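# Home all three axes using the teach pendant

## Task

Use the teach pendant to jog every one of the three axes until each sits at its home mark, and leave it so that all three stay there once the robot is no longer touching anything, with nothing dropped off the table.

## Robot and tools

Robot: two arms, left_arm (on the +y side) and right_arm, each with a six-joint arm and a five-fingered hand. right_arm has a right hand and left_arm has its mirror-image left hand. Calibrated bases in the scene frame: left_arm at (-0.011, +0.452, 0) m, right_arm at (+0.027, -0.352, 0) m, both nearly unrotated about z.

Frames: the scene frame has its origin at table height, midway between the nominal bases, +z up, +x out over the table. Reported positions (m), quaternions (wxyz) and velocities are in this frame. Commanded offsets, however, use each arm's own Hand target axes. Hand point axes (right hand): +z along straightened fingers toward the tips, +y out of the palm face, +x across the palm away from the thumb; on the left hand +x points toward the thumb. The palm face is at y = -0.062 m; fingertips reach about 0.12 to 0.16 m past the hand point along +z. A rigid mast at the wrist on the palm side can strike objects.

The 48-number row (all values -1 to 1, both arms always present): left_arm dx, dy, dz, rx, ry, rz; sixteen left hand motors; left current_limit, speed; then the same 24 for right_arm. Hand motor order: index_mcp, index_abd, index_pip, index_dip, middle_mcp, middle_abd, middle_pip, middle_dip, ring_mcp, ring_abd, ring_pip, ring_dip, thumb_cmc, thumb_axl, thumb_mcp, thumb_ipl. Each motor number is an absolute goal angle scaled linearly between its two stops (e.g. _mcp: +1 = +128 deg, -1 = -18 deg, straight at -0.75; _pip straight at -0.58; _dip at -0.70; _abd at 0.00; thumb_cmc at -0.71; thumb_axl -0.68; thumb_mcp -0.23; thumb_ipl -0.17). A 0 there is a real goal, not 'no change': to keep a hand as it is, resend its hand_goal, hand_current_limit and hand_speed. current_limit maps -1..+1 to 0..550 mA (floor 11 mA); speed maps to (speed+1)/2 of 8.5 rad/s. Initially +0.4 and -0.6; last written values persist.

Pose numbers are offsets, not poses: dx, dy, dz and the rotation vector rx, ry, rz are measured from the arm's Hand target at the start of that action, in that target's own axes; 1.0 equals 0.6 m or 180 degrees. Every row of one action is measured from the same start, so a repeated offset keeps moving the arm. Six zeros re-command the current Hand target. Orientation commands are clipped to 32 degrees from the measured orientation each step.

Tools:
- execute_actions(actions, cameras): actions is a list of up to 15 rows per action (each row one 1/30 s step; a short table repeats its last row), each action lasting 0.5 s. An empty list returns state plus all cameras.
- move(target, speed, blend, stop_force, zero, blocking, cameras): target is one 48-number row or up to 15 rows, each arm's offsets again measured from its Hand target (not from the prior row). speed 0.002 to 3.6 m/s (default 0.25; turns up to twice that in rad/s), one value or one per target. blend in m rounds corners (0 = stop at each). stop_force 3 to 120 N, both arms, ends an arm's path on felt push; zero (default true) re-zeros moving arms first. blocking=false returns after about 0.5 s but is not allowed with stop_force. Paths are straight, last 0.5 to 10 s, and do not avoid obstacles. Keep paths away from an arm's own base.
- wait(seconds 0 to 10), stop(), zoom_image(camera, region [x0,y0,x1,y1] pixels, max 504x504), zero_wrist_force(arm), finished_scene(scene=1).
Cameras: cam_high and cam_low (672x504), cam_left_wrist and cam_right_wrist (616x616 fisheye).

Result lines: end_effector_position/quat/velocities; Hand target (the next offsets' base; the hand often settles a bit short, then send the gap as an offset); Joint positions and torques; Wrist force/torque along the hand axes plus the peak since last shown; hand_goal, hand_measured, hand_current_ma, hand_state (moving, goal, blocked, overload); hand_current_limit, hand_speed. A move adds a 'move:' line: done, off_target, moving, held or fault, plus limits (paced = clipped, held = steps withheld). done does not prove contact or non-contact.

Hazards: arms are stiff; a target slightly beyond a firm surface can fault. Contact torque at a joint's limit (138 N m large joints, 25.7 N m wrists) or about 150 N on the arm causes a 10 s stop. A motor at 495 mA or more for 5 s shuts down for 10 s. Motors at 85 °C brake the arm for 30 to 60 s (MOTOR HOT warns at 70 °C). Arms must not press or collide with each other; a clearance check may hold commands. After a HAND FAULT line, remaining motion calls in that reply are skipped. Move slowly near the pendant, press lightly, never knock anything off the table, and end only when all three axes remain at home unassisted.

Each tool is called after ">>>" as name([rows], argument=value, ...), one row to a line, values as JSON.

## Session

>>> execute_actions(actions=[], cameras=["all"])

Scene clock: 0.00 s.
left_arm: end_effector_position=(+0.6478, +0.2534, +0.3181) hand_goal=(-0.754, +0.000, -0.576, -0.696, -0.754, +0.000, -0.576, -0.696, -0.754, +0.000, -0.576, -0.696, -0.714, -0.678, -0.226, -0.168) hand_measured=(-0.754, +0.000, -0.576, -0.696, -0.754, +0.000, -0.576, -0.696, -0.754, +0.000, -0.576, -0.696, -0.714, -0.678, -0.226, -0.168) hand_current_ma=(+0, +0, +0, +0, +0, +0, +0, +0, +0, +0, +0, +0, +0, +0, +0, +0) hand_state=(goal, goal, goal, goal, goal, goal, goal, goal, goal, goal, goal, goal, goal, goal, goal, goal) hand_current_limit=0.40 hand_speed=-0.60 end_effector_quat_wxyz=(-0.039, +0.772, +0.633, -0.031) | right_arm: end_effector_position=(+0.5376, -0.5861, +0.1794) hand_goal=(-0.754, +0.000, -0.576, -0.696, -0.754, +0.000, -0.576, -0.696, -0.754, +0.000, -0.576, -0.696, -0.714, -0.678, -0.226, -0.168) hand_measured=(-0.754, +0.000, -0.576, -0.696, -0.754, +0.000, -0.576, -0.696, -0.754, +0.000, -0.576, -0.696, -0.714, -0.678, -0.226, -0.168) hand_current_ma=(+0, +0, +0, +0, +0, +0, +0, +0, +0, +0, +0, +0, +0, +0, +0, +0) hand_state=(goal, goal, goal, goal, goal, goal, goal, goal, goal, goal, goal, goal, goal, goal, goal, goal) hand_current_limit=0.40 hand_speed=-0.60 end_effector_quat_wxyz=(+0.372, +0.864, +0.046, +0.336)
Joint positions: left_arm=[3.023 -1.867 -1.285 -1.66 1.579 0.073] | right_arm=[-0.356 -1.074 2.322 -3.836 -1.899 0.879]
Joint velocities: within noise
Joint torques (N m): no reading
Motor temperatures (°C): left_arm=[30 29 24 37 38 38] | right_arm=[33 31 31 42 31 40]
Wrist force (N): no reading
Wrist torque (N m): no reading
Wrist force, peak (N): no reading
Hand target: left_arm +0.6478, +0.2534, +0.3181; -0.039, +0.772, +0.633, -0.031 | right_arm +0.5376, -0.5861, +0.1794; +0.372, +0.864, +0.046, +0.336

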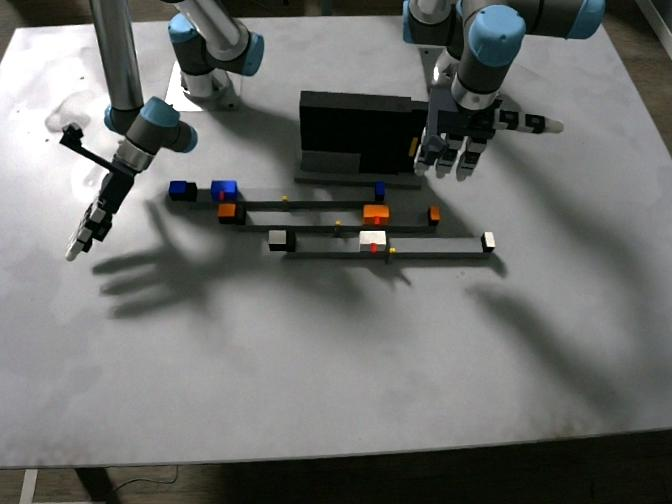

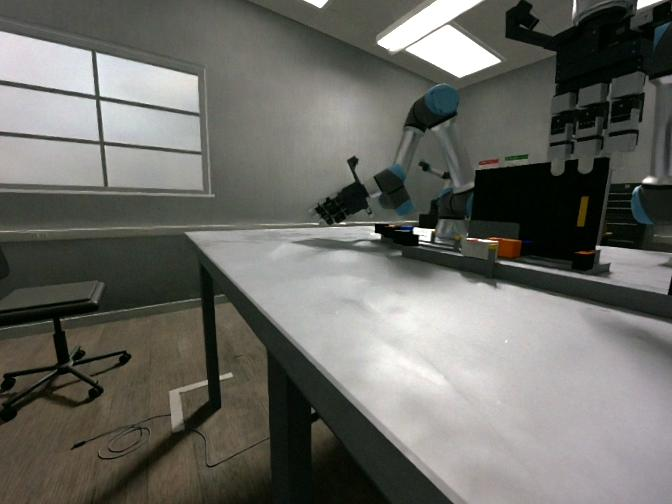

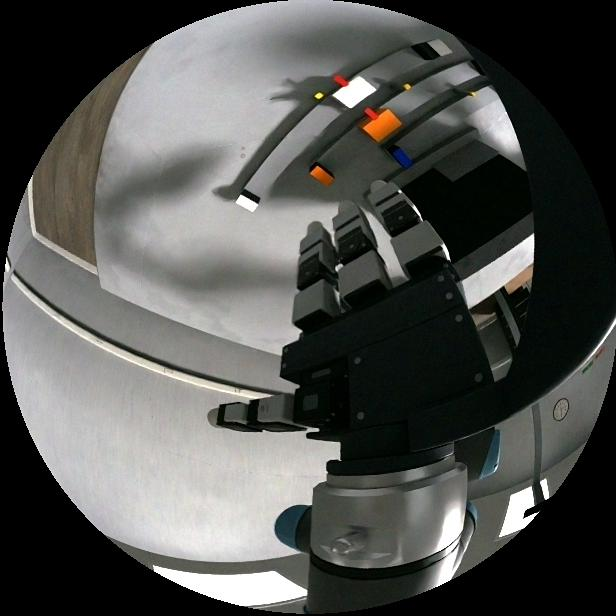

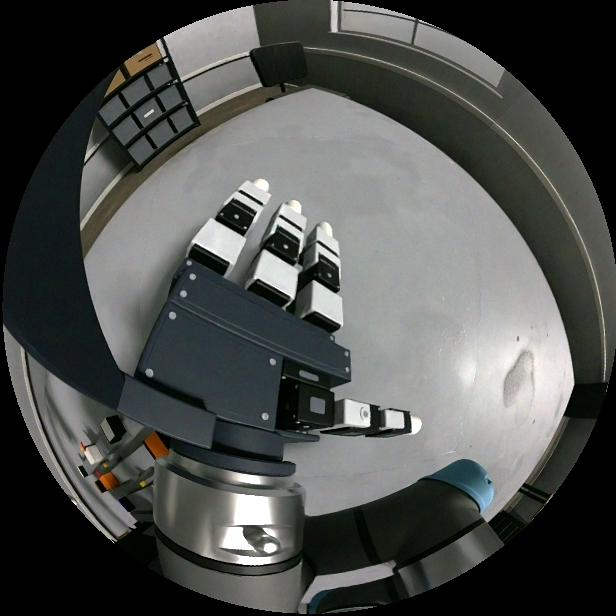

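>>> zoom_image(camera="cam_high", region=[150, 70, 550, 290])

>>> zoom_image(camera="cam_low", region=[360, 130, 672, 300])

>>> zoom_image(camera="cam_left_wrist", region=[220, 20, 540, 260])

>>> zoom_image(camera="cam_right_wrist", region=[20, 360, 240, 560])

Scaled by 1.260.

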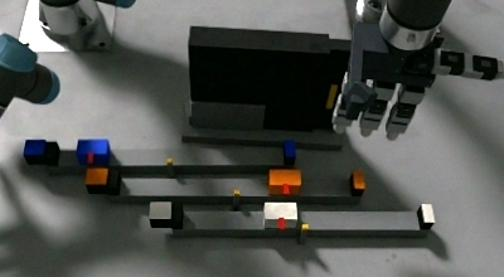

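Scaled by 1.615.

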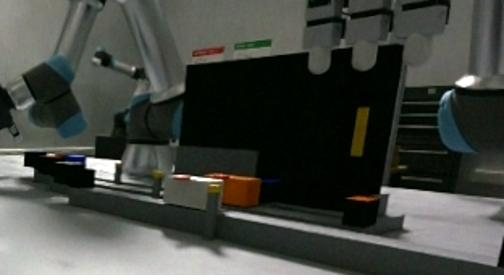

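Scaled by 1.575 from the camera's 616x616 image, which has a finer 880x880 frame.

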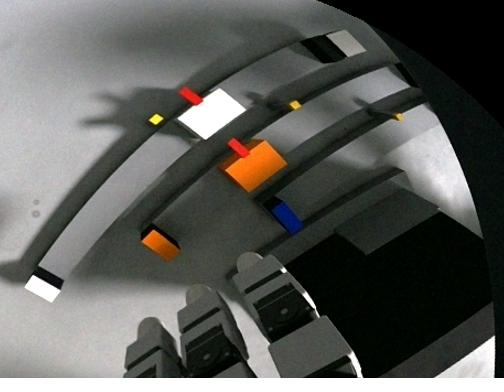

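Scaled by 2.291 from the camera's 616x616 image, which has a finer 880x880 frame.

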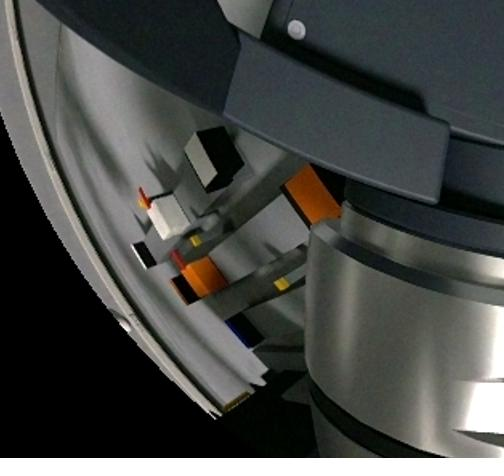

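>>> move([
  [0,0,0,0,0,0,-0.754,0,-0.576,-0.696,-0.754,0,-0.576,-0.696,-0.754,0,-0.576,-0.696,-0.714,-0.678,-0.226,-0.168,0.4,-0.6,0.097,-0.199,-0.9017,0.156,-0.205,0.581,-0.754,0,-0.576,-0.696,-0.754,0,-0.576,-0.696,-0.754,0,-0.576,-0.696,-0.714,-0.678,-0.226,-0.168,0.4,-0.6],
], cameras=["cam_high", "cam_right_wrist"])

Scene clock: 157.77 s.
left_arm: end_effector_position=(+0.6478, +0.2534, +0.3181) hand_goal=(-0.754, +0.000, -0.576, -0.696, -0.754, +0.000, -0.576, -0.696, -0.754, +0.000, -0.576, -0.696, -0.714, -0.678, -0.226, -0.168) hand_measured=(-0.754, +0.000, -0.576, -0.696, -0.754, +0.000, -0.576, -0.696, -0.754, +0.000, -0.576, -0.696, -0.714, -0.678, -0.224, -0.168) hand_current_ma=(+2, +0, -2, +0, +2, +0, -2, +0, +2, +0, -2, +0, -1, +2, +7, +1) hand_state=(goal, goal, goal, goal, goal, goal, goal, goal, goal, goal, goal, goal, goal, goal, goal, goal) hand_current_limit=0.40 hand_speed=-0.60 end_effector_quat_wxyz=(-0.039, +0.772, +0.633, -0.031) | right_arm: end_effector_position=(+0.3837, -0.3359, +0.3062) hand_goal=(-0.754, +0.000, -0.576, -0.696, -0.754, +0.000, -0.576, -0.696, -0.754, +0.000, -0.576, -0.696, -0.714, -0.678, -0.226, -0.168) hand_measured=(-0.752, -0.002, -0.576, -0.696, -0.752, -0.002, -0.576, -0.696, -0.752, -0.002, -0.576, -0.696, -0.714, -0.678, -0.224, -0.168) hand_current_ma=(+3, -2, -1, +0, +3, -2, -1, +0, +3, -2, -1, +0, +0, +1, +5, +1) hand_state=(goal, goal, goal, goal, goal, goal, goal, goal, goal, goal, goal, goal, goal, goal, goal, goal) hand_current_limit=0.40 hand_speed=-0.60 end_effector_quat_wxyz=(+0.038, +0.857, -0.409, +0.310)
Joint positions: left_arm=[3.023 -1.867 -1.285 -1.66 1.579 0.073] | right_arm=[0.035 -1.938 2.175 -2.366 -1.891 2.36]
Joint torques (N m): left_arm=[-1.09 36.42 20.02 1.93 0.18 -0.27] | right_arm=[-9.58 -1.45 -12.81 -5.19 -2.44 0.62]
Wrist force (N): left_arm=[-0.1 0.0 0.2] | right_arm=[-1.1 -0.2 -0.5]
Wrist torque (N m): left_arm=[-0.01 0.02 -0.01] | right_arm=[0.15 0.07 0.15]
Wrist force, peak (N): left_arm=[-0.5 0.2 0.2] | right_arm=[-0.8 -1.8 -6.6]
Hand target: left_arm +0.6478, +0.2534, +0.3181; -0.039, +0.772, +0.633, -0.031 | right_arm +0.3837, -0.3360, +0.3062; +0.038, +0.857, -0.410, +0.310 (not the last commanded pose)
Off the commanded pose: left_arm 0.000 m, 0 deg | right_arm 0.237 m, 49 deg.
move: held (right_arm; a check stopped the path); limits=held
pose unreachable (right arm): on one or more control steps of this call, first in action 0 (counted from 0), this arm could not follow its commanded pose, so it was not sent that pose on those steps. It may still have moved: this result reports where it is.
cause: moving toward the commanded pose would bring two parts of the arm too close to each other (joints 4 (wrist 1) to 6 (wrist 3) lie between them).
camera_calibration:
cam_right_wrist: T_world_to_cam=[[-0.798962, 0.098478, -0.593264, 0.561328], [-0.235658, 0.856338, 0.459512, 0.187561], [0.553286, 0.506939, -0.660974, 0.28171], [0, 0, 0, 1]] pos_world=[0.336813, -0.358704, 0.433033]
Images, in order (width x height): cam_high 672x504, cam_right_wrist 616x616.

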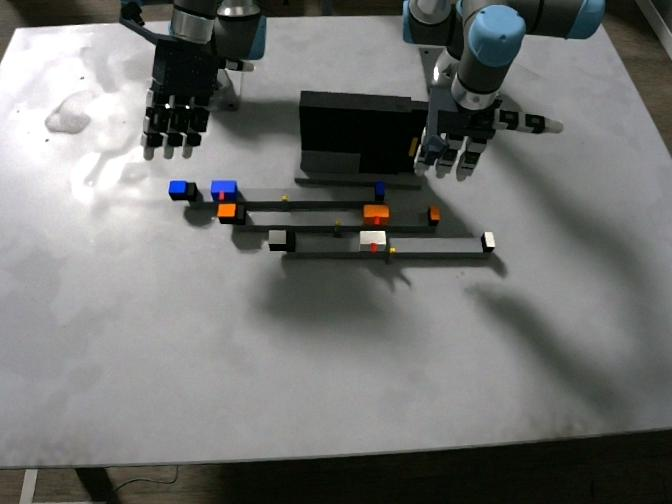

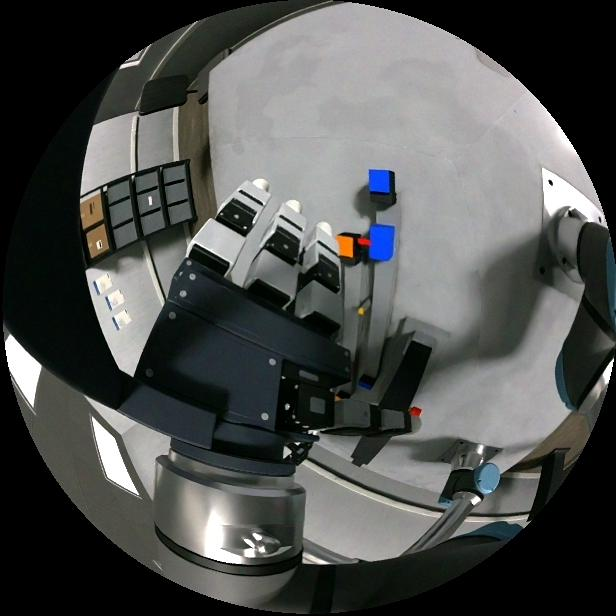

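>>> zoom_image(camera="cam_right_wrist", region=[320, 220, 520, 500])

Scaled by 1.800 from the camera's 616x616 image, which has a finer 880x880 frame.

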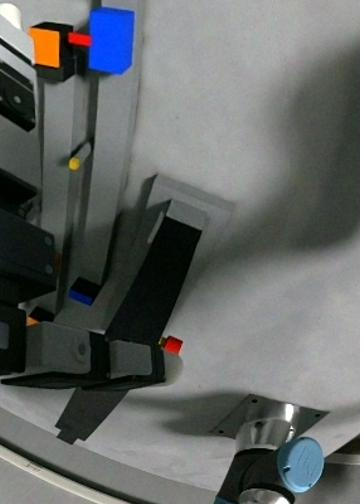

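>>> move([
  [0,0,0,0,0,0,-0.754,0,-0.576,-0.696,-0.754,0,-0.576,-0.696,-0.754,0,-0.576,-0.696,-0.714,-0.678,-0.226,-0.168,0.4,-0.6,-0.0545,-0.077,-0.173,0.086,0.134,-0.730,-0.754,0,-0.576,-0.696,-0.754,0,-0.576,-0.696,-0.754,0,-0.576,-0.696,-0.714,-0.678,-0.226,-0.168,0.4,-0.6],
  [0,0,0,0,0,0,-0.754,0,-0.576,-0.696,-0.754,0,-0.576,-0.696,-0.754,0,-0.576,-0.696,-0.714,-0.678,-0.226,-0.168,0.4,-0.6,-0.350,-0.1055,-0.269,0.034,-0.1575,0.746,-0.754,0,-0.576,-0.696,-0.754,0,-0.576,-0.696,-0.754,0,-0.576,-0.696,-0.714,-0.678,-0.226,-0.168,0.4,-0.6],
], speed=0.4, blend=0.02, cameras=["cam_high", "cam_right_wrist"])

Scene clock: 276.80 s.
left_arm: end_effector_position=(+0.6478, +0.2534, +0.3181) hand_goal=(-0.754, +0.000, -0.576, -0.696, -0.754, +0.000, -0.576, -0.696, -0.754, +0.000, -0.576, -0.696, -0.714, -0.678, -0.226, -0.168) hand_measured=(-0.754, +0.000, -0.576, -0.696, -0.754, +0.000, -0.576, -0.696, -0.754, +0.000, -0.576, -0.696, -0.714, -0.678, -0.224, -0.168) hand_current_ma=(+2, +0, -2, +0, +2, +0, -2, +0, +2, +0, -2, +0, -1, +2, +7, +1) hand_state=(goal, goal, goal, goal, goal, goal, goal, goal, goal, goal, goal, goal, goal, goal, goal, goal) hand_current_limit=0.40 hand_speed=-0.60 end_effector_quat_wxyz=(-0.039, +0.772, +0.633, -0.031) | right_arm: end_effector_position=(+0.2497, -0.1000, +0.3301) hand_goal=(-0.754, +0.000, -0.576, -0.696, -0.754, +0.000, -0.576, -0.696, -0.754, +0.000, -0.576, -0.696, -0.714, -0.678, -0.226, -0.168) hand_measured=(-0.756, +0.000, -0.576, -0.696, -0.756, +0.000, -0.576, -0.696, -0.756, +0.000, -0.576, -0.696, -0.716, -0.678, -0.224, -0.168) hand_current_ma=(-2, +0, -1, +0, -2, +0, -1, +0, -2, +0, -1, +0, -4, +1, +5, +1) hand_state=(goal, goal, goal, goal, goal, goal, goal, goal, goal, goal, goal, goal, goal, goal, goal, goal) hand_current_limit=0.40 hand_speed=-0.60 end_effector_quat_wxyz=(+0.382, +0.000, +0.924, +0.000)
Joint positions: left_arm=[3.023 -1.867 -1.285 -1.66 1.579 0.073] | right_arm=[0.473 -2.563 2.526 -2.271 -1.868 -1.258]
Joint torques (N m): left_arm=[-1.54 35.45 20.08 1.93 0.36 -0.17] | right_arm=[2.58 17.58 -13.21 -0.93 -0.05 -1.09]
Wrist force (N): left_arm=[0.0 0.0 0.0] | right_arm=[-1.2 -1.0 0.0]
Wrist torque (N m): left_arm=[-0.01 -0.01 0.00] | right_arm=[-0.06 0.06 0.18]
Wrist force, peak (N): left_arm=[0.2 0.1 0.5] | right_arm=[-1.5 -0.5 -0.5]
Hand target: left_arm +0.6478, +0.2534, +0.3181; -0.039, +0.772, +0.633, -0.031 | right_arm +0.2497, -0.1001, +0.3300; +0.382, +0.000, +0.924, +0.000
Off the commanded pose: left_arm 0.000 m, 0 deg | right_arm 0.000 m, 0 deg.
move: done
camera_calibration:
cam_right_wrist: T_world_to_cam=[[0.584207, 0.625475, 0.517188, -0.214007], [-0.231008, -0.482735, 0.84475, -0.31916], [0.778035, -0.612983, -0.137527, -0.0888977], [0, 0, 0, 1]] pos_world=[0.120461, -0.0747068, 0.368067]
Images, in order (width x height): cam_high 672x504, cam_right_wrist 616x616.

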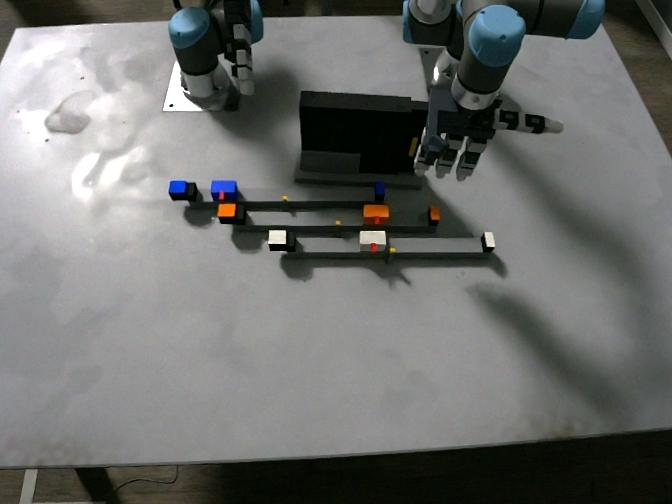

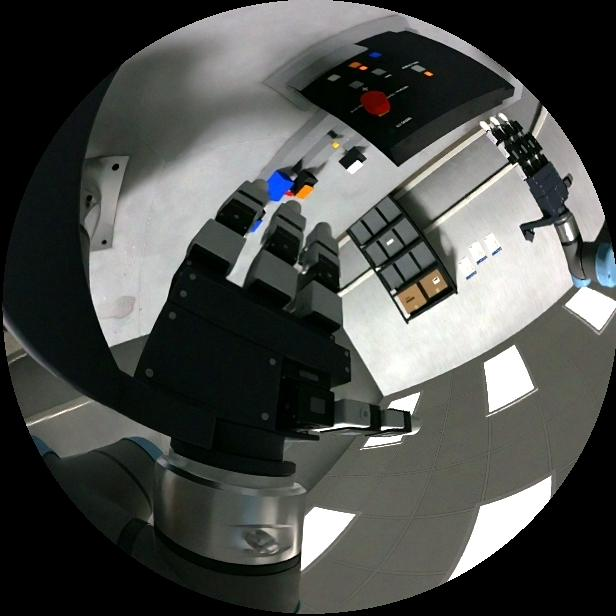

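>>> zoom_image(camera="cam_right_wrist", region=[250, 10, 550, 180])

>>> zoom_image(camera="cam_right_wrist", region=[300, 30, 460, 150])

Scaled by 1.680 from the camera's 616x616 image, which has a finer 880x880 frame.

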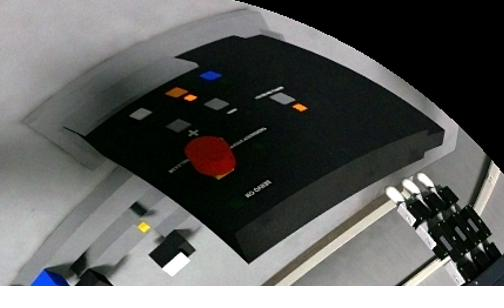

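Scaled by 3.150 from the camera's 616x616 image, which has a finer 880x880 frame.

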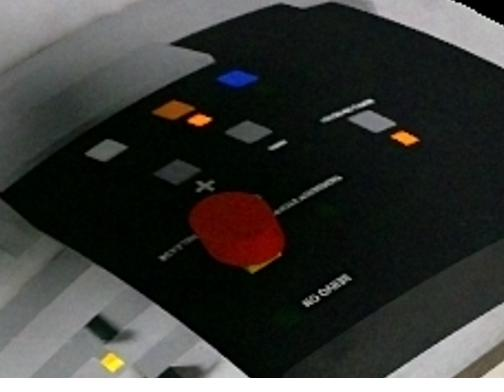

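>>> move([
  [0,0,0,0,0,0,-0.754,0,-0.576,-0.696,-0.754,0,-0.576,-0.696,-0.754,0,-0.576,-0.696,-0.714,-0.678,-0.226,-0.168,0.4,-0.6,0.140,0.298,-0.079,-0.177,0,-0.177,-0.754,0,-0.576,-0.696,-0.754,0,-0.576,-0.696,-0.754,0,-0.576,-0.696,-0.714,-0.678,-0.226,-0.168,0.4,-0.6],
], speed=0.3, cameras=["cam_high", "cam_right_wrist"])

>>> zoom_image(camera="cam_right_wrist", region=[210, 60, 450, 260])

Scene clock: 297.73 s.
left_arm: end_effector_position=(+0.6478, +0.2534, +0.3181) hand_goal=(-0.754, +0.000, -0.576, -0.696, -0.754, +0.000, -0.576, -0.696, -0.754, +0.000, -0.576, -0.696, -0.714, -0.678, -0.226, -0.168) hand_measured=(-0.754, +0.000, -0.576, -0.696, -0.754, +0.000, -0.576, -0.696, -0.754, +0.000, -0.576, -0.696, -0.714, -0.678, -0.224, -0.168) hand_current_ma=(+2, +0, -2, +0, +2, +0, -2, +0, +2, +0, -2, +0, -1, +2, +7, +1) hand_state=(goal, goal, goal, goal, goal, goal, goal, goal, goal, goal, goal, goal, goal, goal, goal, goal) hand_current_limit=0.40 hand_speed=-0.60 end_effector_quat_wxyz=(-0.039, +0.772, +0.633, -0.031) | right_arm: end_effector_position=(+0.1568, +0.0788, +0.3044) hand_goal=(-0.754, +0.000, -0.576, -0.696, -0.754, +0.000, -0.576, -0.696, -0.754, +0.000, -0.576, -0.696, -0.714, -0.678, -0.226, -0.168) hand_measured=(-0.754, +0.000, -0.576, -0.696, -0.754, +0.000, -0.576, -0.696, -0.754, +0.000, -0.576, -0.696, -0.716, -0.678, -0.224, -0.168) hand_current_ma=(+0, +0, -1, +0, -1, +0, -1, +0, -1, +0, -1, +0, -4, +1, +5, +1) hand_state=(goal, goal, goal, goal, goal, goal, goal, goal, goal, goal, goal, goal, goal, goal, goal, goal) hand_current_limit=0.40 hand_speed=-0.60 end_effector_quat_wxyz=(+0.353, -0.354, +0.854, +0.147)
Joint positions: left_arm=[3.023 -1.867 -1.285 -1.66 1.579 0.073] | right_arm=[0.803 -2.115 2.496 -2.738 -1.55 -1.59]
Joint torques (N m): left_arm=[-1.38 36.09 20.47 1.93 0.38 -0.31] | right_arm=[-10.27 7.1 -11.61 -2.69 1.38 -0.85]
Wrist force (N): left_arm=[0.1 -0.2 0.2] | right_arm=[-1.0 -0.2 -0.4]
Wrist torque (N m): left_arm=[-0.05 -0.01 0.02] | right_arm=[0.04 0.01 0.18]
Wrist force, peak (N): left_arm=[-0.2 -0.1 0.5] | right_arm=[-1.5 -1.9 -0.1]
Hand target: left_arm +0.6478, +0.2534, +0.3181; -0.039, +0.772, +0.633, -0.031 | right_arm +0.1568, +0.0788, +0.3043; +0.353, -0.354, +0.854, +0.147
Off the commanded pose: left_arm 0.000 m, 0 deg | right_arm 0.000 m, 0 deg.
move: done
camera_calibration:
cam_right_wrist: T_world_to_cam=[[-0.030172, 0.855016, 0.517723, -0.180152], [0.178077, -0.505074, 0.844505, -0.294928], [0.983554, 0.117675, -0.13702, -0.000504099], [0, 0, 0, 1]] pos_world=[0.0475801, 0.0051319, 0.342268]
Images, in order (width x height): cam_high 672x504, cam_right_wrist 616x616.

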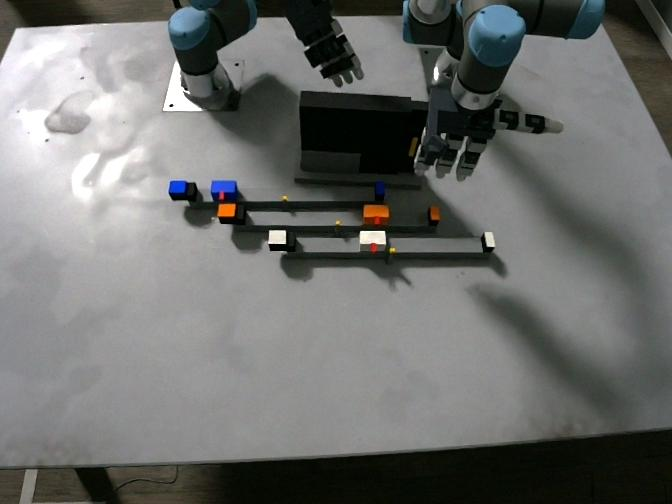

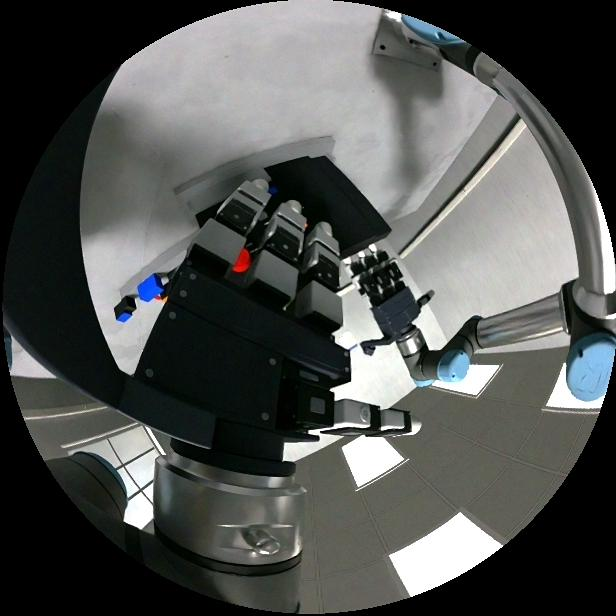

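Scaled by 2.100 from the camera's 616x616 image, which has a finer 880x880 frame.

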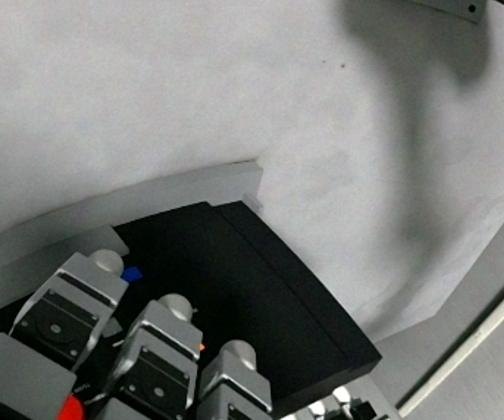

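>>> move([
  [0,0,0,0,0,0,-0.754,0,-0.576,-0.696,-0.754,0,-0.576,-0.696,-0.754,0,-0.576,-0.696,-0.714,-0.678,-0.226,-0.168,0.4,-0.6,-0.0875,-0.223,0.0875,0.1,0,0.1,-0.754,0,-0.576,-0.696,-0.754,0,-0.576,-0.696,-0.754,0,-0.576,-0.696,-0.714,-0.678,-0.226,-0.168,0.4,-0.6],
], speed=0.3, cameras=["cam_low", "cam_right_wrist"])

>>> zoom_image(camera="cam_right_wrist", region=[210, 30, 410, 190])

>>> zoom_image(camera="cam_low", region=[450, 120, 640, 290])

Scene clock: 323.17 s.
left_arm: end_effector_position=(+0.6478, +0.2534, +0.3181) hand_goal=(-0.754, +0.000, -0.576, -0.696, -0.754, +0.000, -0.576, -0.696, -0.754, +0.000, -0.576, -0.696, -0.714, -0.678, -0.226, -0.168) hand_measured=(-0.754, +0.000, -0.576, -0.696, -0.754, +0.000, -0.576, -0.696, -0.754, +0.000, -0.576, -0.696, -0.714, -0.678, -0.224, -0.168) hand_current_ma=(+2, +0, -2, +0, +2, +0, -2, +0, +2, +0, -2, +0, -1, +2, +7, +1) hand_state=(goal, goal, goal, goal, goal, goal, goal, goal, goal, goal, goal, goal, goal, goal, goal, goal) hand_current_limit=0.40 hand_speed=-0.60 end_effector_quat_wxyz=(-0.039, +0.772, +0.633, -0.031) | right_arm: end_effector_position=(+0.3040, +0.0368, +0.3042) hand_goal=(-0.754, +0.000, -0.576, -0.696, -0.754, +0.000, -0.576, -0.696, -0.754, +0.000, -0.576, -0.696, -0.714, -0.678, -0.226, -0.168) hand_measured=(-0.256, -0.006, -0.532, -0.672, -0.118, +0.012, -0.572, -0.694, -0.542, +0.450, -0.530, -0.688, -0.716, -0.678, -0.224, -0.168) hand_current_ma=(+385, -13, +153, +73, +385, +25, +6, +5, +385, +385, +157, +21, -3, +1, +5, +1) hand_state=(blocked, goal, blocked, blocked, blocked, goal, goal, goal, blocked, blocked, blocked, goal, goal, goal, goal, goal) hand_current_limit=0.40 hand_speed=-0.60 end_effector_quat_wxyz=(+0.377, -0.157, +0.911, +0.066)
Joint positions: left_arm=[3.023 -1.867 -1.285 -1.66 1.579 0.073] | right_arm=[0.622 -1.993 2.439 -2.788 -1.736 -1.402]
Joint torques (N m): left_arm=[-1.93 36.3 21.05 1.96 0.34 -0.34] | right_arm=[8.21 3.02 -8.57 0.38 -3.33 1.25]
Wrist force (N): left_arm=[-0.1 0.0 0.4] | right_arm=[1.7 5.9 -19.5]
Wrist torque (N m): left_arm=[-0.03 0.03 -0.02] | right_arm=[0.82 0.93 0.66]
Wrist force, peak (N): left_arm=[-0.2 -0.5 0.3] | right_arm=[40.2 23.2 -127.4]
Hand target: left_arm +0.6478, +0.2534, +0.3181; -0.039, +0.772, +0.633, -0.031 | right_arm +0.3040, +0.0368, +0.3041; +0.377, -0.157, +0.911, +0.066
Off the commanded pose: left_arm 0.000 m, 0 deg | right_arm 0.000 m, 0 deg.
move: done
camera_calibration:
cam_right_wrist: T_world_to_cam=[[0.340416, 0.785129, 0.517388, -0.249689], [-0.0558056, -0.532411, 0.844644, -0.270145], [0.938618, -0.316403, -0.137427, -0.110572], [0, 0, 0, 1]] pos_world=[0.173707, 0.0172239, 0.342167]
Images, in order (width x height): cam_low 672x504, cam_right_wrist 616x616.

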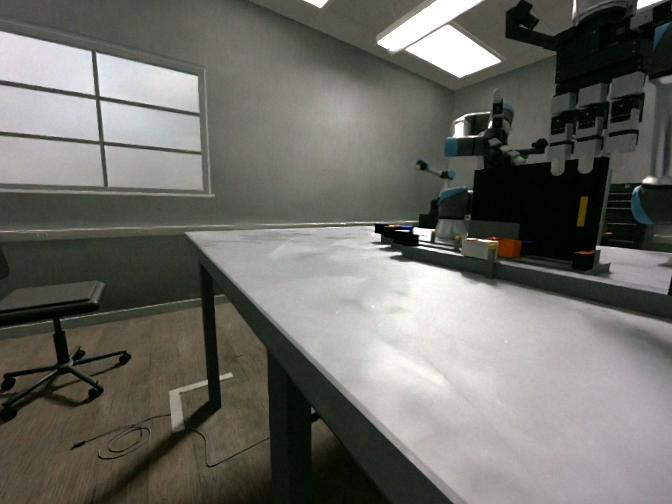

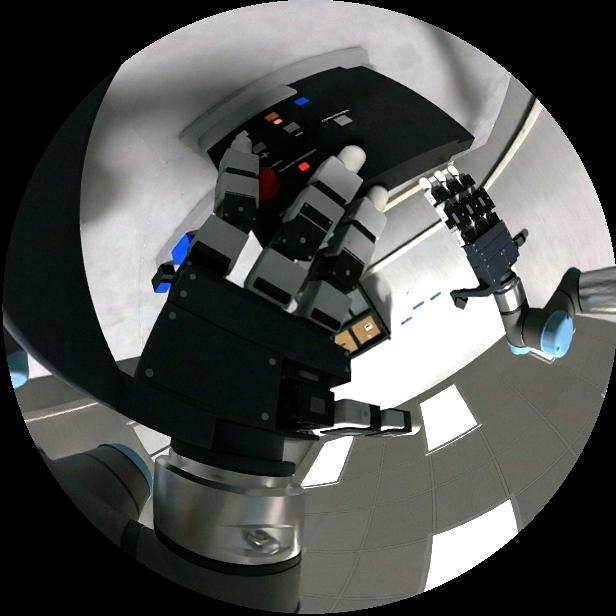

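Scaled by 2.520 from the camera's 616x616 image, which has a finer 880x880 frame.

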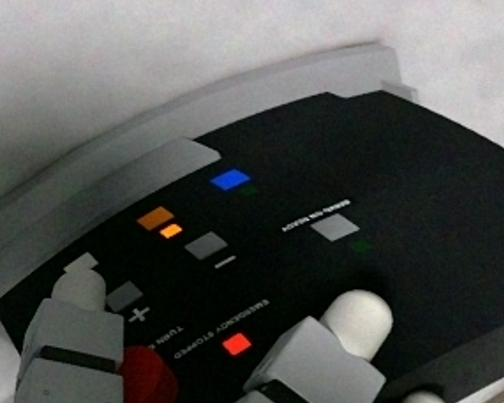

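Scaled by 2.653.

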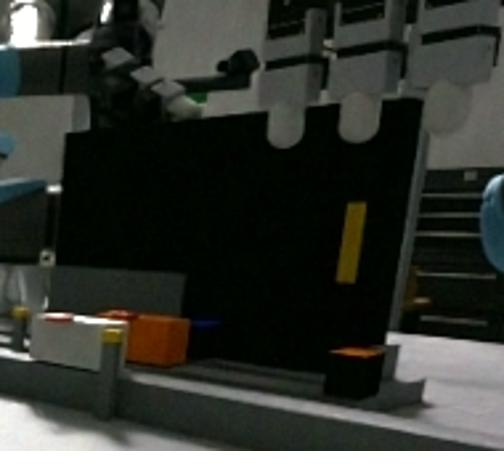

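>>> move([
  [0,0,0,0,0,0,-0.754,0,-0.576,-0.696,-0.754,0,-0.576,-0.696,-0.754,0,-0.576,-0.696,-0.714,-0.678,-0.226,-0.168,0.4,-0.6,0.134,0.067,-0.133,0,0,0,-0.754,0,-0.576,-0.696,-0.754,0,-0.576,-0.696,-0.754,0,-0.576,-0.696,-0.714,-0.678,-0.226,-0.168,0.4,-0.6],
], speed=0.15, cameras=["cam_high", "cam_right_wrist"])

>>> zoom_image(camera="cam_right_wrist", region=[180, 60, 440, 240])

Scene clock: 350.63 s.
left_arm: end_effector_position=(+0.6478, +0.2534, +0.3181) hand_goal=(-0.754, +0.000, -0.576, -0.696, -0.754, +0.000, -0.576, -0.696, -0.754, +0.000, -0.576, -0.696, -0.714, -0.678, -0.226, -0.168) hand_measured=(-0.754, +0.000, -0.576, -0.696, -0.754, +0.000, -0.576, -0.696, -0.754, +0.000, -0.576, -0.696, -0.714, -0.678, -0.224, -0.168) hand_current_ma=(+2, +0, -2, +0, +2, +0, -2, +0, +2, +0, -2, +0, -1, +2, +7, +1) hand_state=(goal, goal, goal, goal, goal, goal, goal, goal, goal, goal, goal, goal, goal, goal, goal, goal) hand_current_limit=0.40 hand_speed=-0.60 end_effector_quat_wxyz=(-0.039, +0.772, +0.633, -0.031) | right_arm: end_effector_position=(+0.1838, +0.0367, +0.3038) hand_goal=(-0.754, +0.000, -0.576, -0.696, -0.754, +0.000, -0.576, -0.696, -0.754, +0.000, -0.576, -0.696, -0.714, -0.678, -0.226, -0.168) hand_measured=(-0.750, +0.000, -0.574, -0.694, -0.750, +0.000, -0.572, -0.694, -0.750, +0.008, -0.574, -0.694, -0.716, -0.678, -0.224, -0.168) hand_current_ma=(+7, +1, +6, +6, +9, +1, +6, +5, +7, +18, +5, +5, -3, +1, +5, +1) hand_state=(goal, goal, goal, goal, goal, goal, goal, goal, goal, goal, goal, goal, goal, goal, goal, goal) hand_current_limit=0.40 hand_speed=-0.60 end_effector_quat_wxyz=(+0.377, -0.157, +0.911, +0.066)
Joint positions: left_arm=[3.023 -1.867 -1.285 -1.66 1.579 0.073] | right_arm=[0.981 -2.161 2.496 -2.598 -1.977 -1.124]
Joint torques (N m): left_arm=[-1.4 35.33 20.49 1.85 0.32 -0.46] | right_arm=[12.05 -4.65 -30.62 -3.83 -1.63 1.12]
Wrist force (N): left_arm=[0.0 0.0 0.2] | right_arm=[-0.9 0.0 1.0]
Wrist torque (N m): left_arm=[-0.02 0.00 0.00] | right_arm=[-0.07 -0.02 0.29]
Wrist force, peak (N): left_arm=[0.2 0.0 0.6] | right_arm=[1.2 5.8 -19.9]
Hand target: left_arm +0.6478, +0.2534, +0.3181; -0.039, +0.772, +0.633, -0.031 | right_arm +0.1838, +0.0367, +0.3038; +0.377, -0.157, +0.911, +0.066
Off the commanded pose: left_arm 0.000 m, 0 deg | right_arm 0.000 m, 0 deg.
move: done
camera_calibration:
cam_right_wrist: T_world_to_cam=[[0.340351, 0.785241, 0.51726, -0.208552], [-0.0556996, -0.5323, 0.844722, -0.276544], [0.938647, -0.316313, -0.137431, 0.00209946], [0, 0, 0, 1]] pos_world=[0.0536068, 0.0172235, 0.341767]
Images, in order (width x height): cam_high 672x504, cam_right_wrist 616x616.

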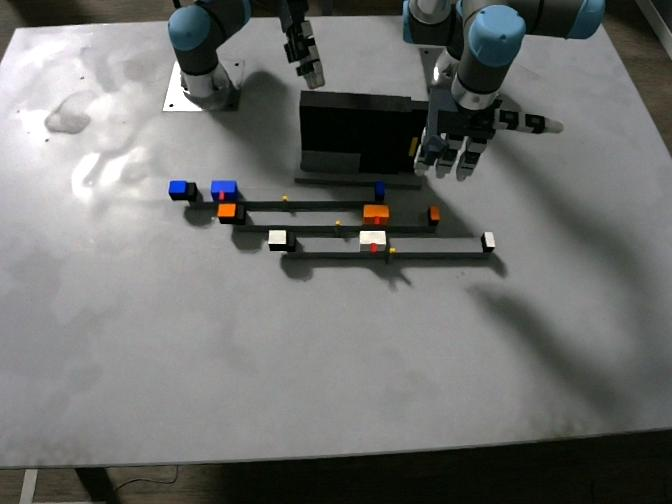

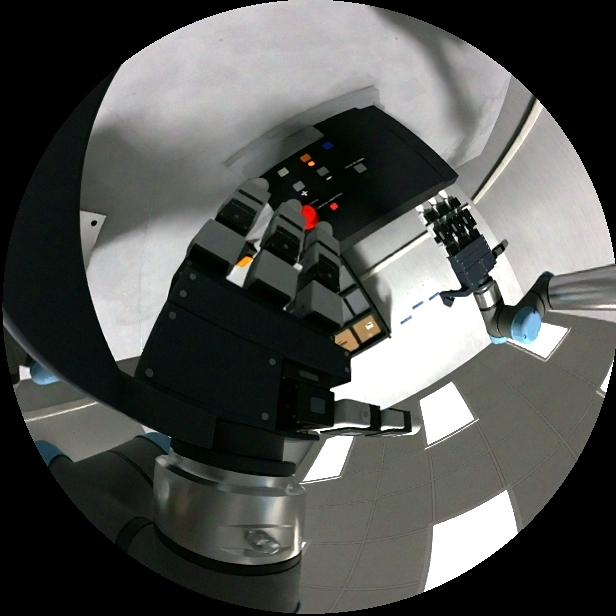

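Scaled by 1.938 from the camera's 616x616 image, which has a finer 880x880 frame.

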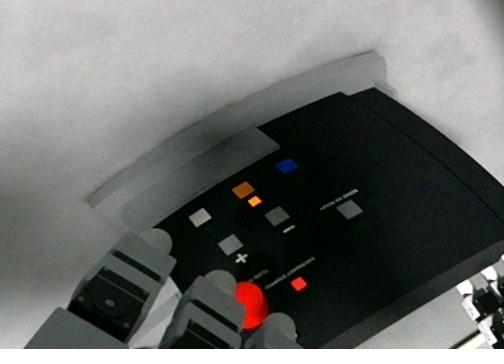

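>>> move([
  [0,0,0,0,0,0,-0.754,0,-0.576,-0.696,-0.754,0,-0.576,-0.696,-0.754,0,-0.576,-0.696,-0.714,-0.678,-0.226,-0.168,0.4,-0.6,-0.051,-0.252,-0.012,0.0767,0,0.0768,-0.754,0,-0.576,-0.696,-0.754,0,-0.576,-0.696,-0.754,0,-0.576,-0.696,-0.714,-0.678,-0.226,-0.168,0.4,-0.6],
  [0,0,0,0,0,0,-0.754,0,-0.576,-0.696,-0.754,0,-0.576,-0.696,-0.754,0,-0.576,-0.696,-0.714,-0.678,-0.226,-0.168,0.4,-0.6,-0.126,-0.201,0.0635,0.0767,0,0.0768,-0.754,0,-0.576,-0.696,-0.754,0,-0.576,-0.696,-0.754,0,-0.576,-0.696,-0.714,-0.678,-0.226,-0.168,0.4,-0.6],
], speed=0.2, cameras=["cam_high", "cam_right_wrist"])

>>> zoom_image(camera="cam_right_wrist", region=[250, 10, 550, 180])

Scene clock: 371.57 s.
left_arm: end_effector_position=(+0.6478, +0.2534, +0.3181) hand_goal=(-0.754, +0.000, -0.576, -0.696, -0.754, +0.000, -0.576, -0.696, -0.754, +0.000, -0.576, -0.696, -0.714, -0.678, -0.226, -0.168) hand_measured=(-0.754, +0.000, -0.576, -0.696, -0.754, +0.000, -0.576, -0.696, -0.754, +0.000, -0.576, -0.696, -0.714, -0.678, -0.224, -0.168) hand_current_ma=(+2, +0, -2, +0, +2, +0, -2, +0, +2, +0, -2, +0, -1, +2, +7, +1) hand_state=(goal, goal, goal, goal, goal, goal, goal, goal, goal, goal, goal, goal, goal, goal, goal, goal) hand_current_limit=0.40 hand_speed=-0.60 end_effector_quat_wxyz=(-0.039, +0.772, +0.633, -0.031) | right_arm: end_effector_position=(+0.2999, -0.0500, +0.3301) hand_goal=(-0.754, +0.000, -0.576, -0.696, -0.754, +0.000, -0.576, -0.696, -0.754, +0.000, -0.576, -0.696, -0.714, -0.678, -0.226, -0.168) hand_measured=(-0.752, +0.000, -0.574, -0.694, -0.752, +0.000, -0.574, -0.694, -0.752, +0.008, -0.574, -0.694, -0.716, -0.678, -0.224, -0.168) hand_current_ma=(+4, +1, +5, +6, +4, +1, +5, +5, +4, +17, +4, +5, -2, +1, +5, +1) hand_state=(goal, goal, goal, goal, goal, goal, goal, goal, goal, goal, goal, goal, goal, goal, goal, goal) hand_current_limit=0.40 hand_speed=-0.60 end_effector_quat_wxyz=(+0.382, +0.000, +0.924, +0.001)
Joint positions: left_arm=[3.023 -1.867 -1.285 -1.66 1.579 0.073] | right_arm=[0.604 -2.241 2.455 -2.488 -1.954 -1.154]
Joint torques (N m): left_arm=[-2.51 35.95 21.81 1.92 0.48 -0.48] | right_arm=[-8.93 10.69 -20.37 -5.23 0.84 0.14]
Wrist force (N): left_arm=[-0.3 0.1 0.1] | right_arm=[-0.7 0.1 0.7]
Wrist torque (N m): left_arm=[0.01 0.04 -0.02] | right_arm=[-0.02 -0.08 0.30]
Wrist force, peak (N): left_arm=[-0.2 -0.5 0.2] | right_arm=[-1.6 1.6 1.8]
Hand target: left_arm +0.6478, +0.2534, +0.3181; -0.039, +0.772, +0.633, -0.031 | right_arm +0.3000, -0.0500, +0.3302; +0.382, +0.000, +0.924, +0.001
Off the commanded pose: left_arm 0.000 m, 0 deg | right_arm 0.000 m, 0 deg.
move: done
camera_calibration:
cam_right_wrist: T_world_to_cam=[[0.583564, 0.626352, 0.516852, -0.274341], [-0.23003, -0.482897, 0.844924, -0.283794], [0.778806, -0.611959, -0.137722, -0.0973863], [0, 0, 0, 1]] pos_world=[0.17066, -0.0248053, 0.368166]
Images, in order (width x height): cam_high 672x504, cam_right_wrist 616x616.

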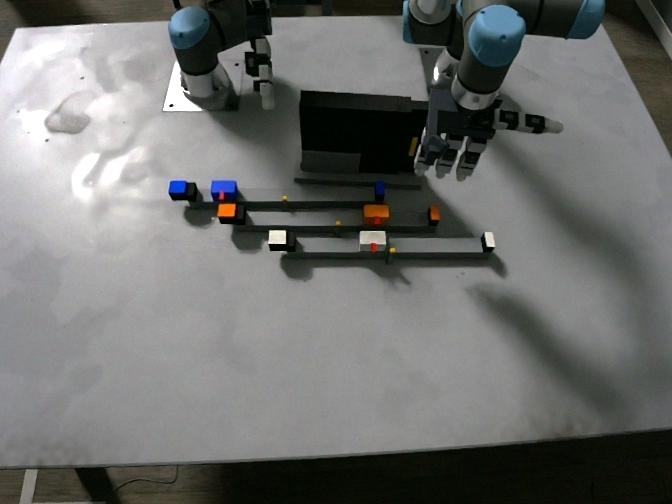

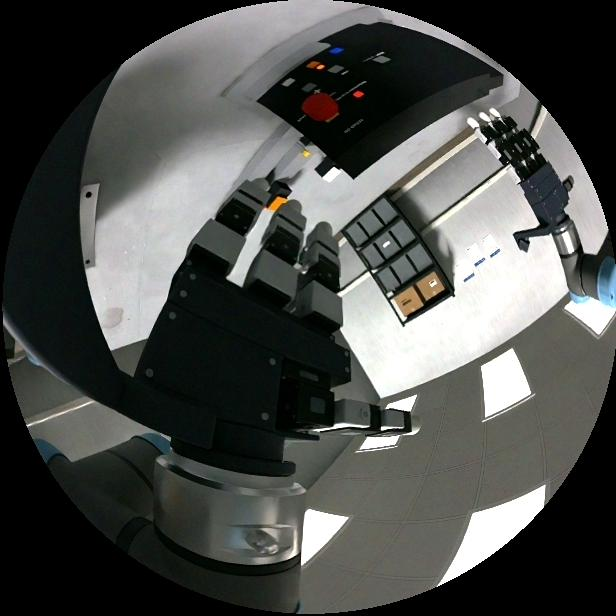

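Scaled by 1.680 from the camera's 616x616 image, which has a finer 880x880 frame.

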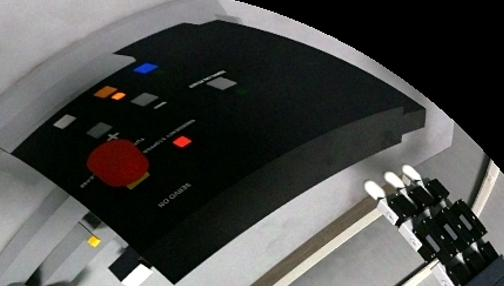

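>>> zoom_image(camera="cam_right_wrist", region=[265, 35, 405, 145])

>>> zoom_image(camera="cam_right_wrist", region=[335, 40, 400, 105])

Scaled by 3.600 from the camera's 616x616 image, which has a finer 880x880 frame.

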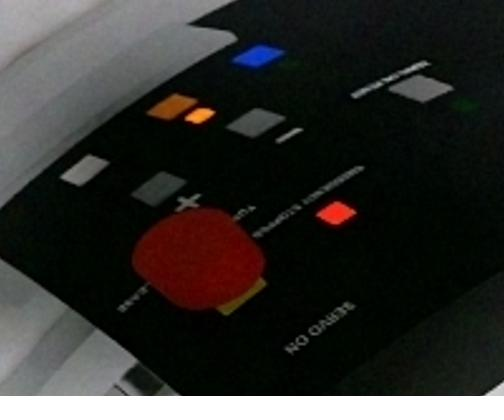

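Scaled by 7.754 from the camera's 616x616 image, which has a finer 880x880 frame.

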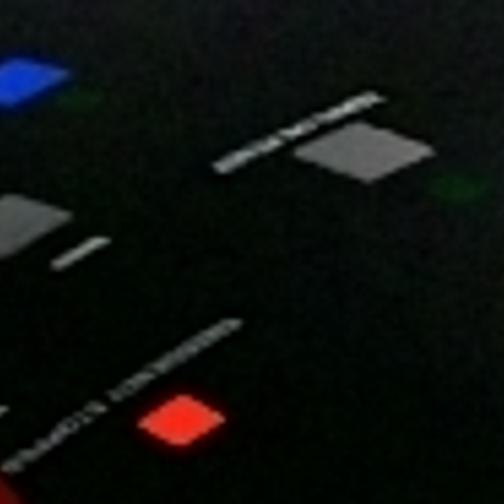

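>>> move([
  [0,0,0,0,0,0,-0.754,0,-0.576,-0.696,-0.754,0,-0.576,-0.696,-0.754,0,-0.576,-0.696,-0.714,-0.678,-0.226,-0.168,0.4,-0.6,0.0825,0,-0.153,0,0,0,-0.754,0,-0.576,-0.696,-0.754,0,-0.576,-0.696,-0.754,0,-0.576,-0.696,-0.714,-0.678,-0.226,-0.168,0.4,-0.6],
  [0,0,0,0,0,0,-0.754,0,-0.576,-0.696,-0.754,0,-0.576,-0.696,-0.754,0,-0.576,-0.696,-0.714,-0.678,-0.226,-0.168,0.4,-0.6,0.212,0.078,-0.0235,0.2056,0.1892,0.4964,0.479,-0.13,-0.576,-0.696,0.479,0.13,-0.576,-0.696,0.479,0,0.883,0.174,-0.714,-0.678,-0.226,-0.168,0.4,-0.6],
], speed=0.3, cameras=["cam_high", "cam_right_wrist", "cam_left_wrist"])

Scene clock: 666.13 s.
left_arm: end_effector_position=(+0.6478, +0.2534, +0.3181) hand_goal=(-0.754, +0.000, -0.576, -0.696, -0.754, +0.000, -0.576, -0.696, -0.754, +0.000, -0.576, -0.696, -0.714, -0.678, -0.226, -0.168) hand_measured=(-0.754, +0.000, -0.576, -0.696, -0.754, +0.000, -0.576, -0.696, -0.754, +0.000, -0.576, -0.696, -0.714, -0.678, -0.224, -0.168) hand_current_ma=(+2, +0, -2, +0, +2, +0, -2, +0, +2, +0, -2, +0, -1, +2, +7, +1) hand_state=(goal, goal, goal, goal, goal, goal, goal, goal, goal, goal, goal, goal, goal, goal, goal, goal) hand_current_limit=0.40 hand_speed=-0.60 end_effector_quat_wxyz=(-0.039, +0.772, +0.633, -0.031) | right_arm: end_effector_position=(+0.2000, -0.0032, +0.2503) hand_goal=(+0.478, -0.130, -0.576, -0.696, +0.478, +0.130, -0.576, -0.696, +0.478, +0.000, +0.882, +0.174, -0.714, -0.678, -0.226, -0.168) hand_measured=(+0.458, -0.128, -0.576, -0.694, +0.458, +0.128, -0.576, -0.694, +0.426, +0.002, +0.704, +0.162, -0.716, -0.678, -0.224, -0.168) hand_current_ma=(-61, +5, +0, +5, -66, -5, +0, +4, -202, +5, -385, -33, -2, +1, +5, +1) hand_state=(goal, goal, goal, goal, blocked, goal, goal, goal, blocked, goal, blocked, goal, goal, goal, goal, goal) hand_current_limit=0.40 hand_speed=-0.60 end_effector_quat_wxyz=(-0.001, +0.735, +0.678, +0.000)
Joint positions: left_arm=[3.023 -1.867 -1.285 -1.66 1.579 0.073] | right_arm=[1.031 -1.847 2.082 -1.806 -1.57 1.068]
Joint torques (N m): left_arm=[-2.96 36.47 21.12 1.86 0.51 -0.51] | right_arm=[13.28 -15.59 -12.12 -0.01 1.46 1.22]
Wrist force (N): left_arm=[0.0 -0.1 0.3] | right_arm=[-1.6 0.1 0.8]
Wrist torque (N m): left_arm=[-0.04 0.00 0.00] | right_arm=[0.20 0.04 0.14]
Wrist force, peak (N): left_arm=[0.0 -0.2 0.7] | right_arm=[-2.1 -0.1 2.5]
Hand target: left_arm +0.6478, +0.2534, +0.3181; -0.039, +0.772, +0.633, -0.031 | right_arm +0.2000, -0.0032, +0.2503; -0.001, +0.735, +0.678, +0.000
Off the commanded pose: left_arm 0.000 m, 0 deg | right_arm 0.000 m, 0 deg.
move: done
camera_calibration:
cam_right_wrist: T_world_to_cam=[[0.56027, -0.826897, -0.0483635, -0.0625565], [-0.515328, -0.393686, 0.761215, -0.138579], [-0.648486, -0.401563, -0.646694, 0.411558], [0, 0, 0, 1]] pos_world=[0.230524, 0.0589819, 0.368615]
Images, in order (width x height): cam_high 672x504, cam_left_wrist 616x616, cam_right_wrist 616x616.

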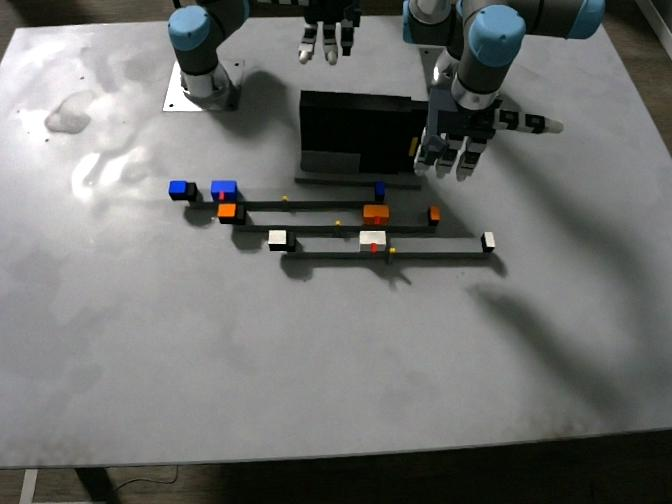

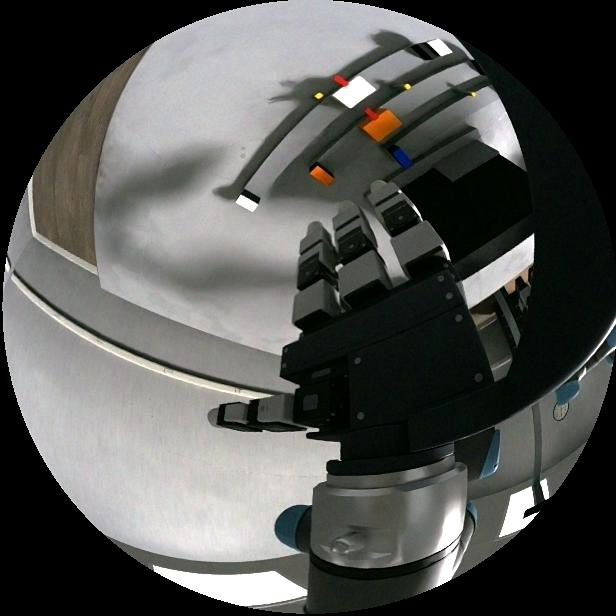

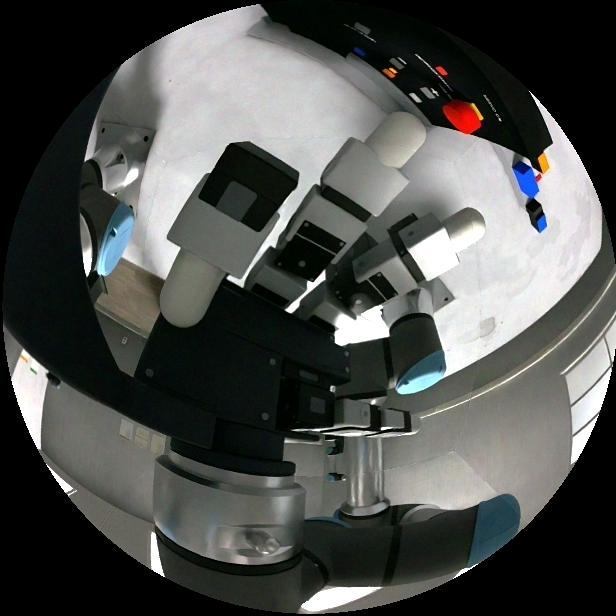

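>>> zoom_image(camera="cam_right_wrist", region=[320, 10, 560, 190])

>>> zoom_image(camera="cam_right_wrist", region=[410, 50, 530, 140])

Scaled by 2.100 from the camera's 616x616 image, which has a finer 880x880 frame.

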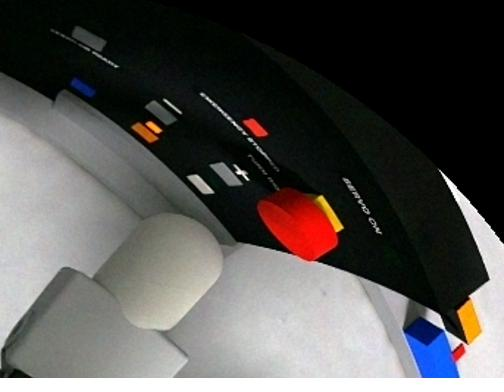

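Scaled by 4.200 from the camera's 616x616 image, which has a finer 880x880 frame.

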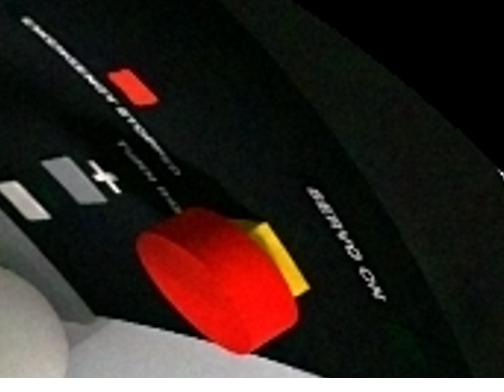

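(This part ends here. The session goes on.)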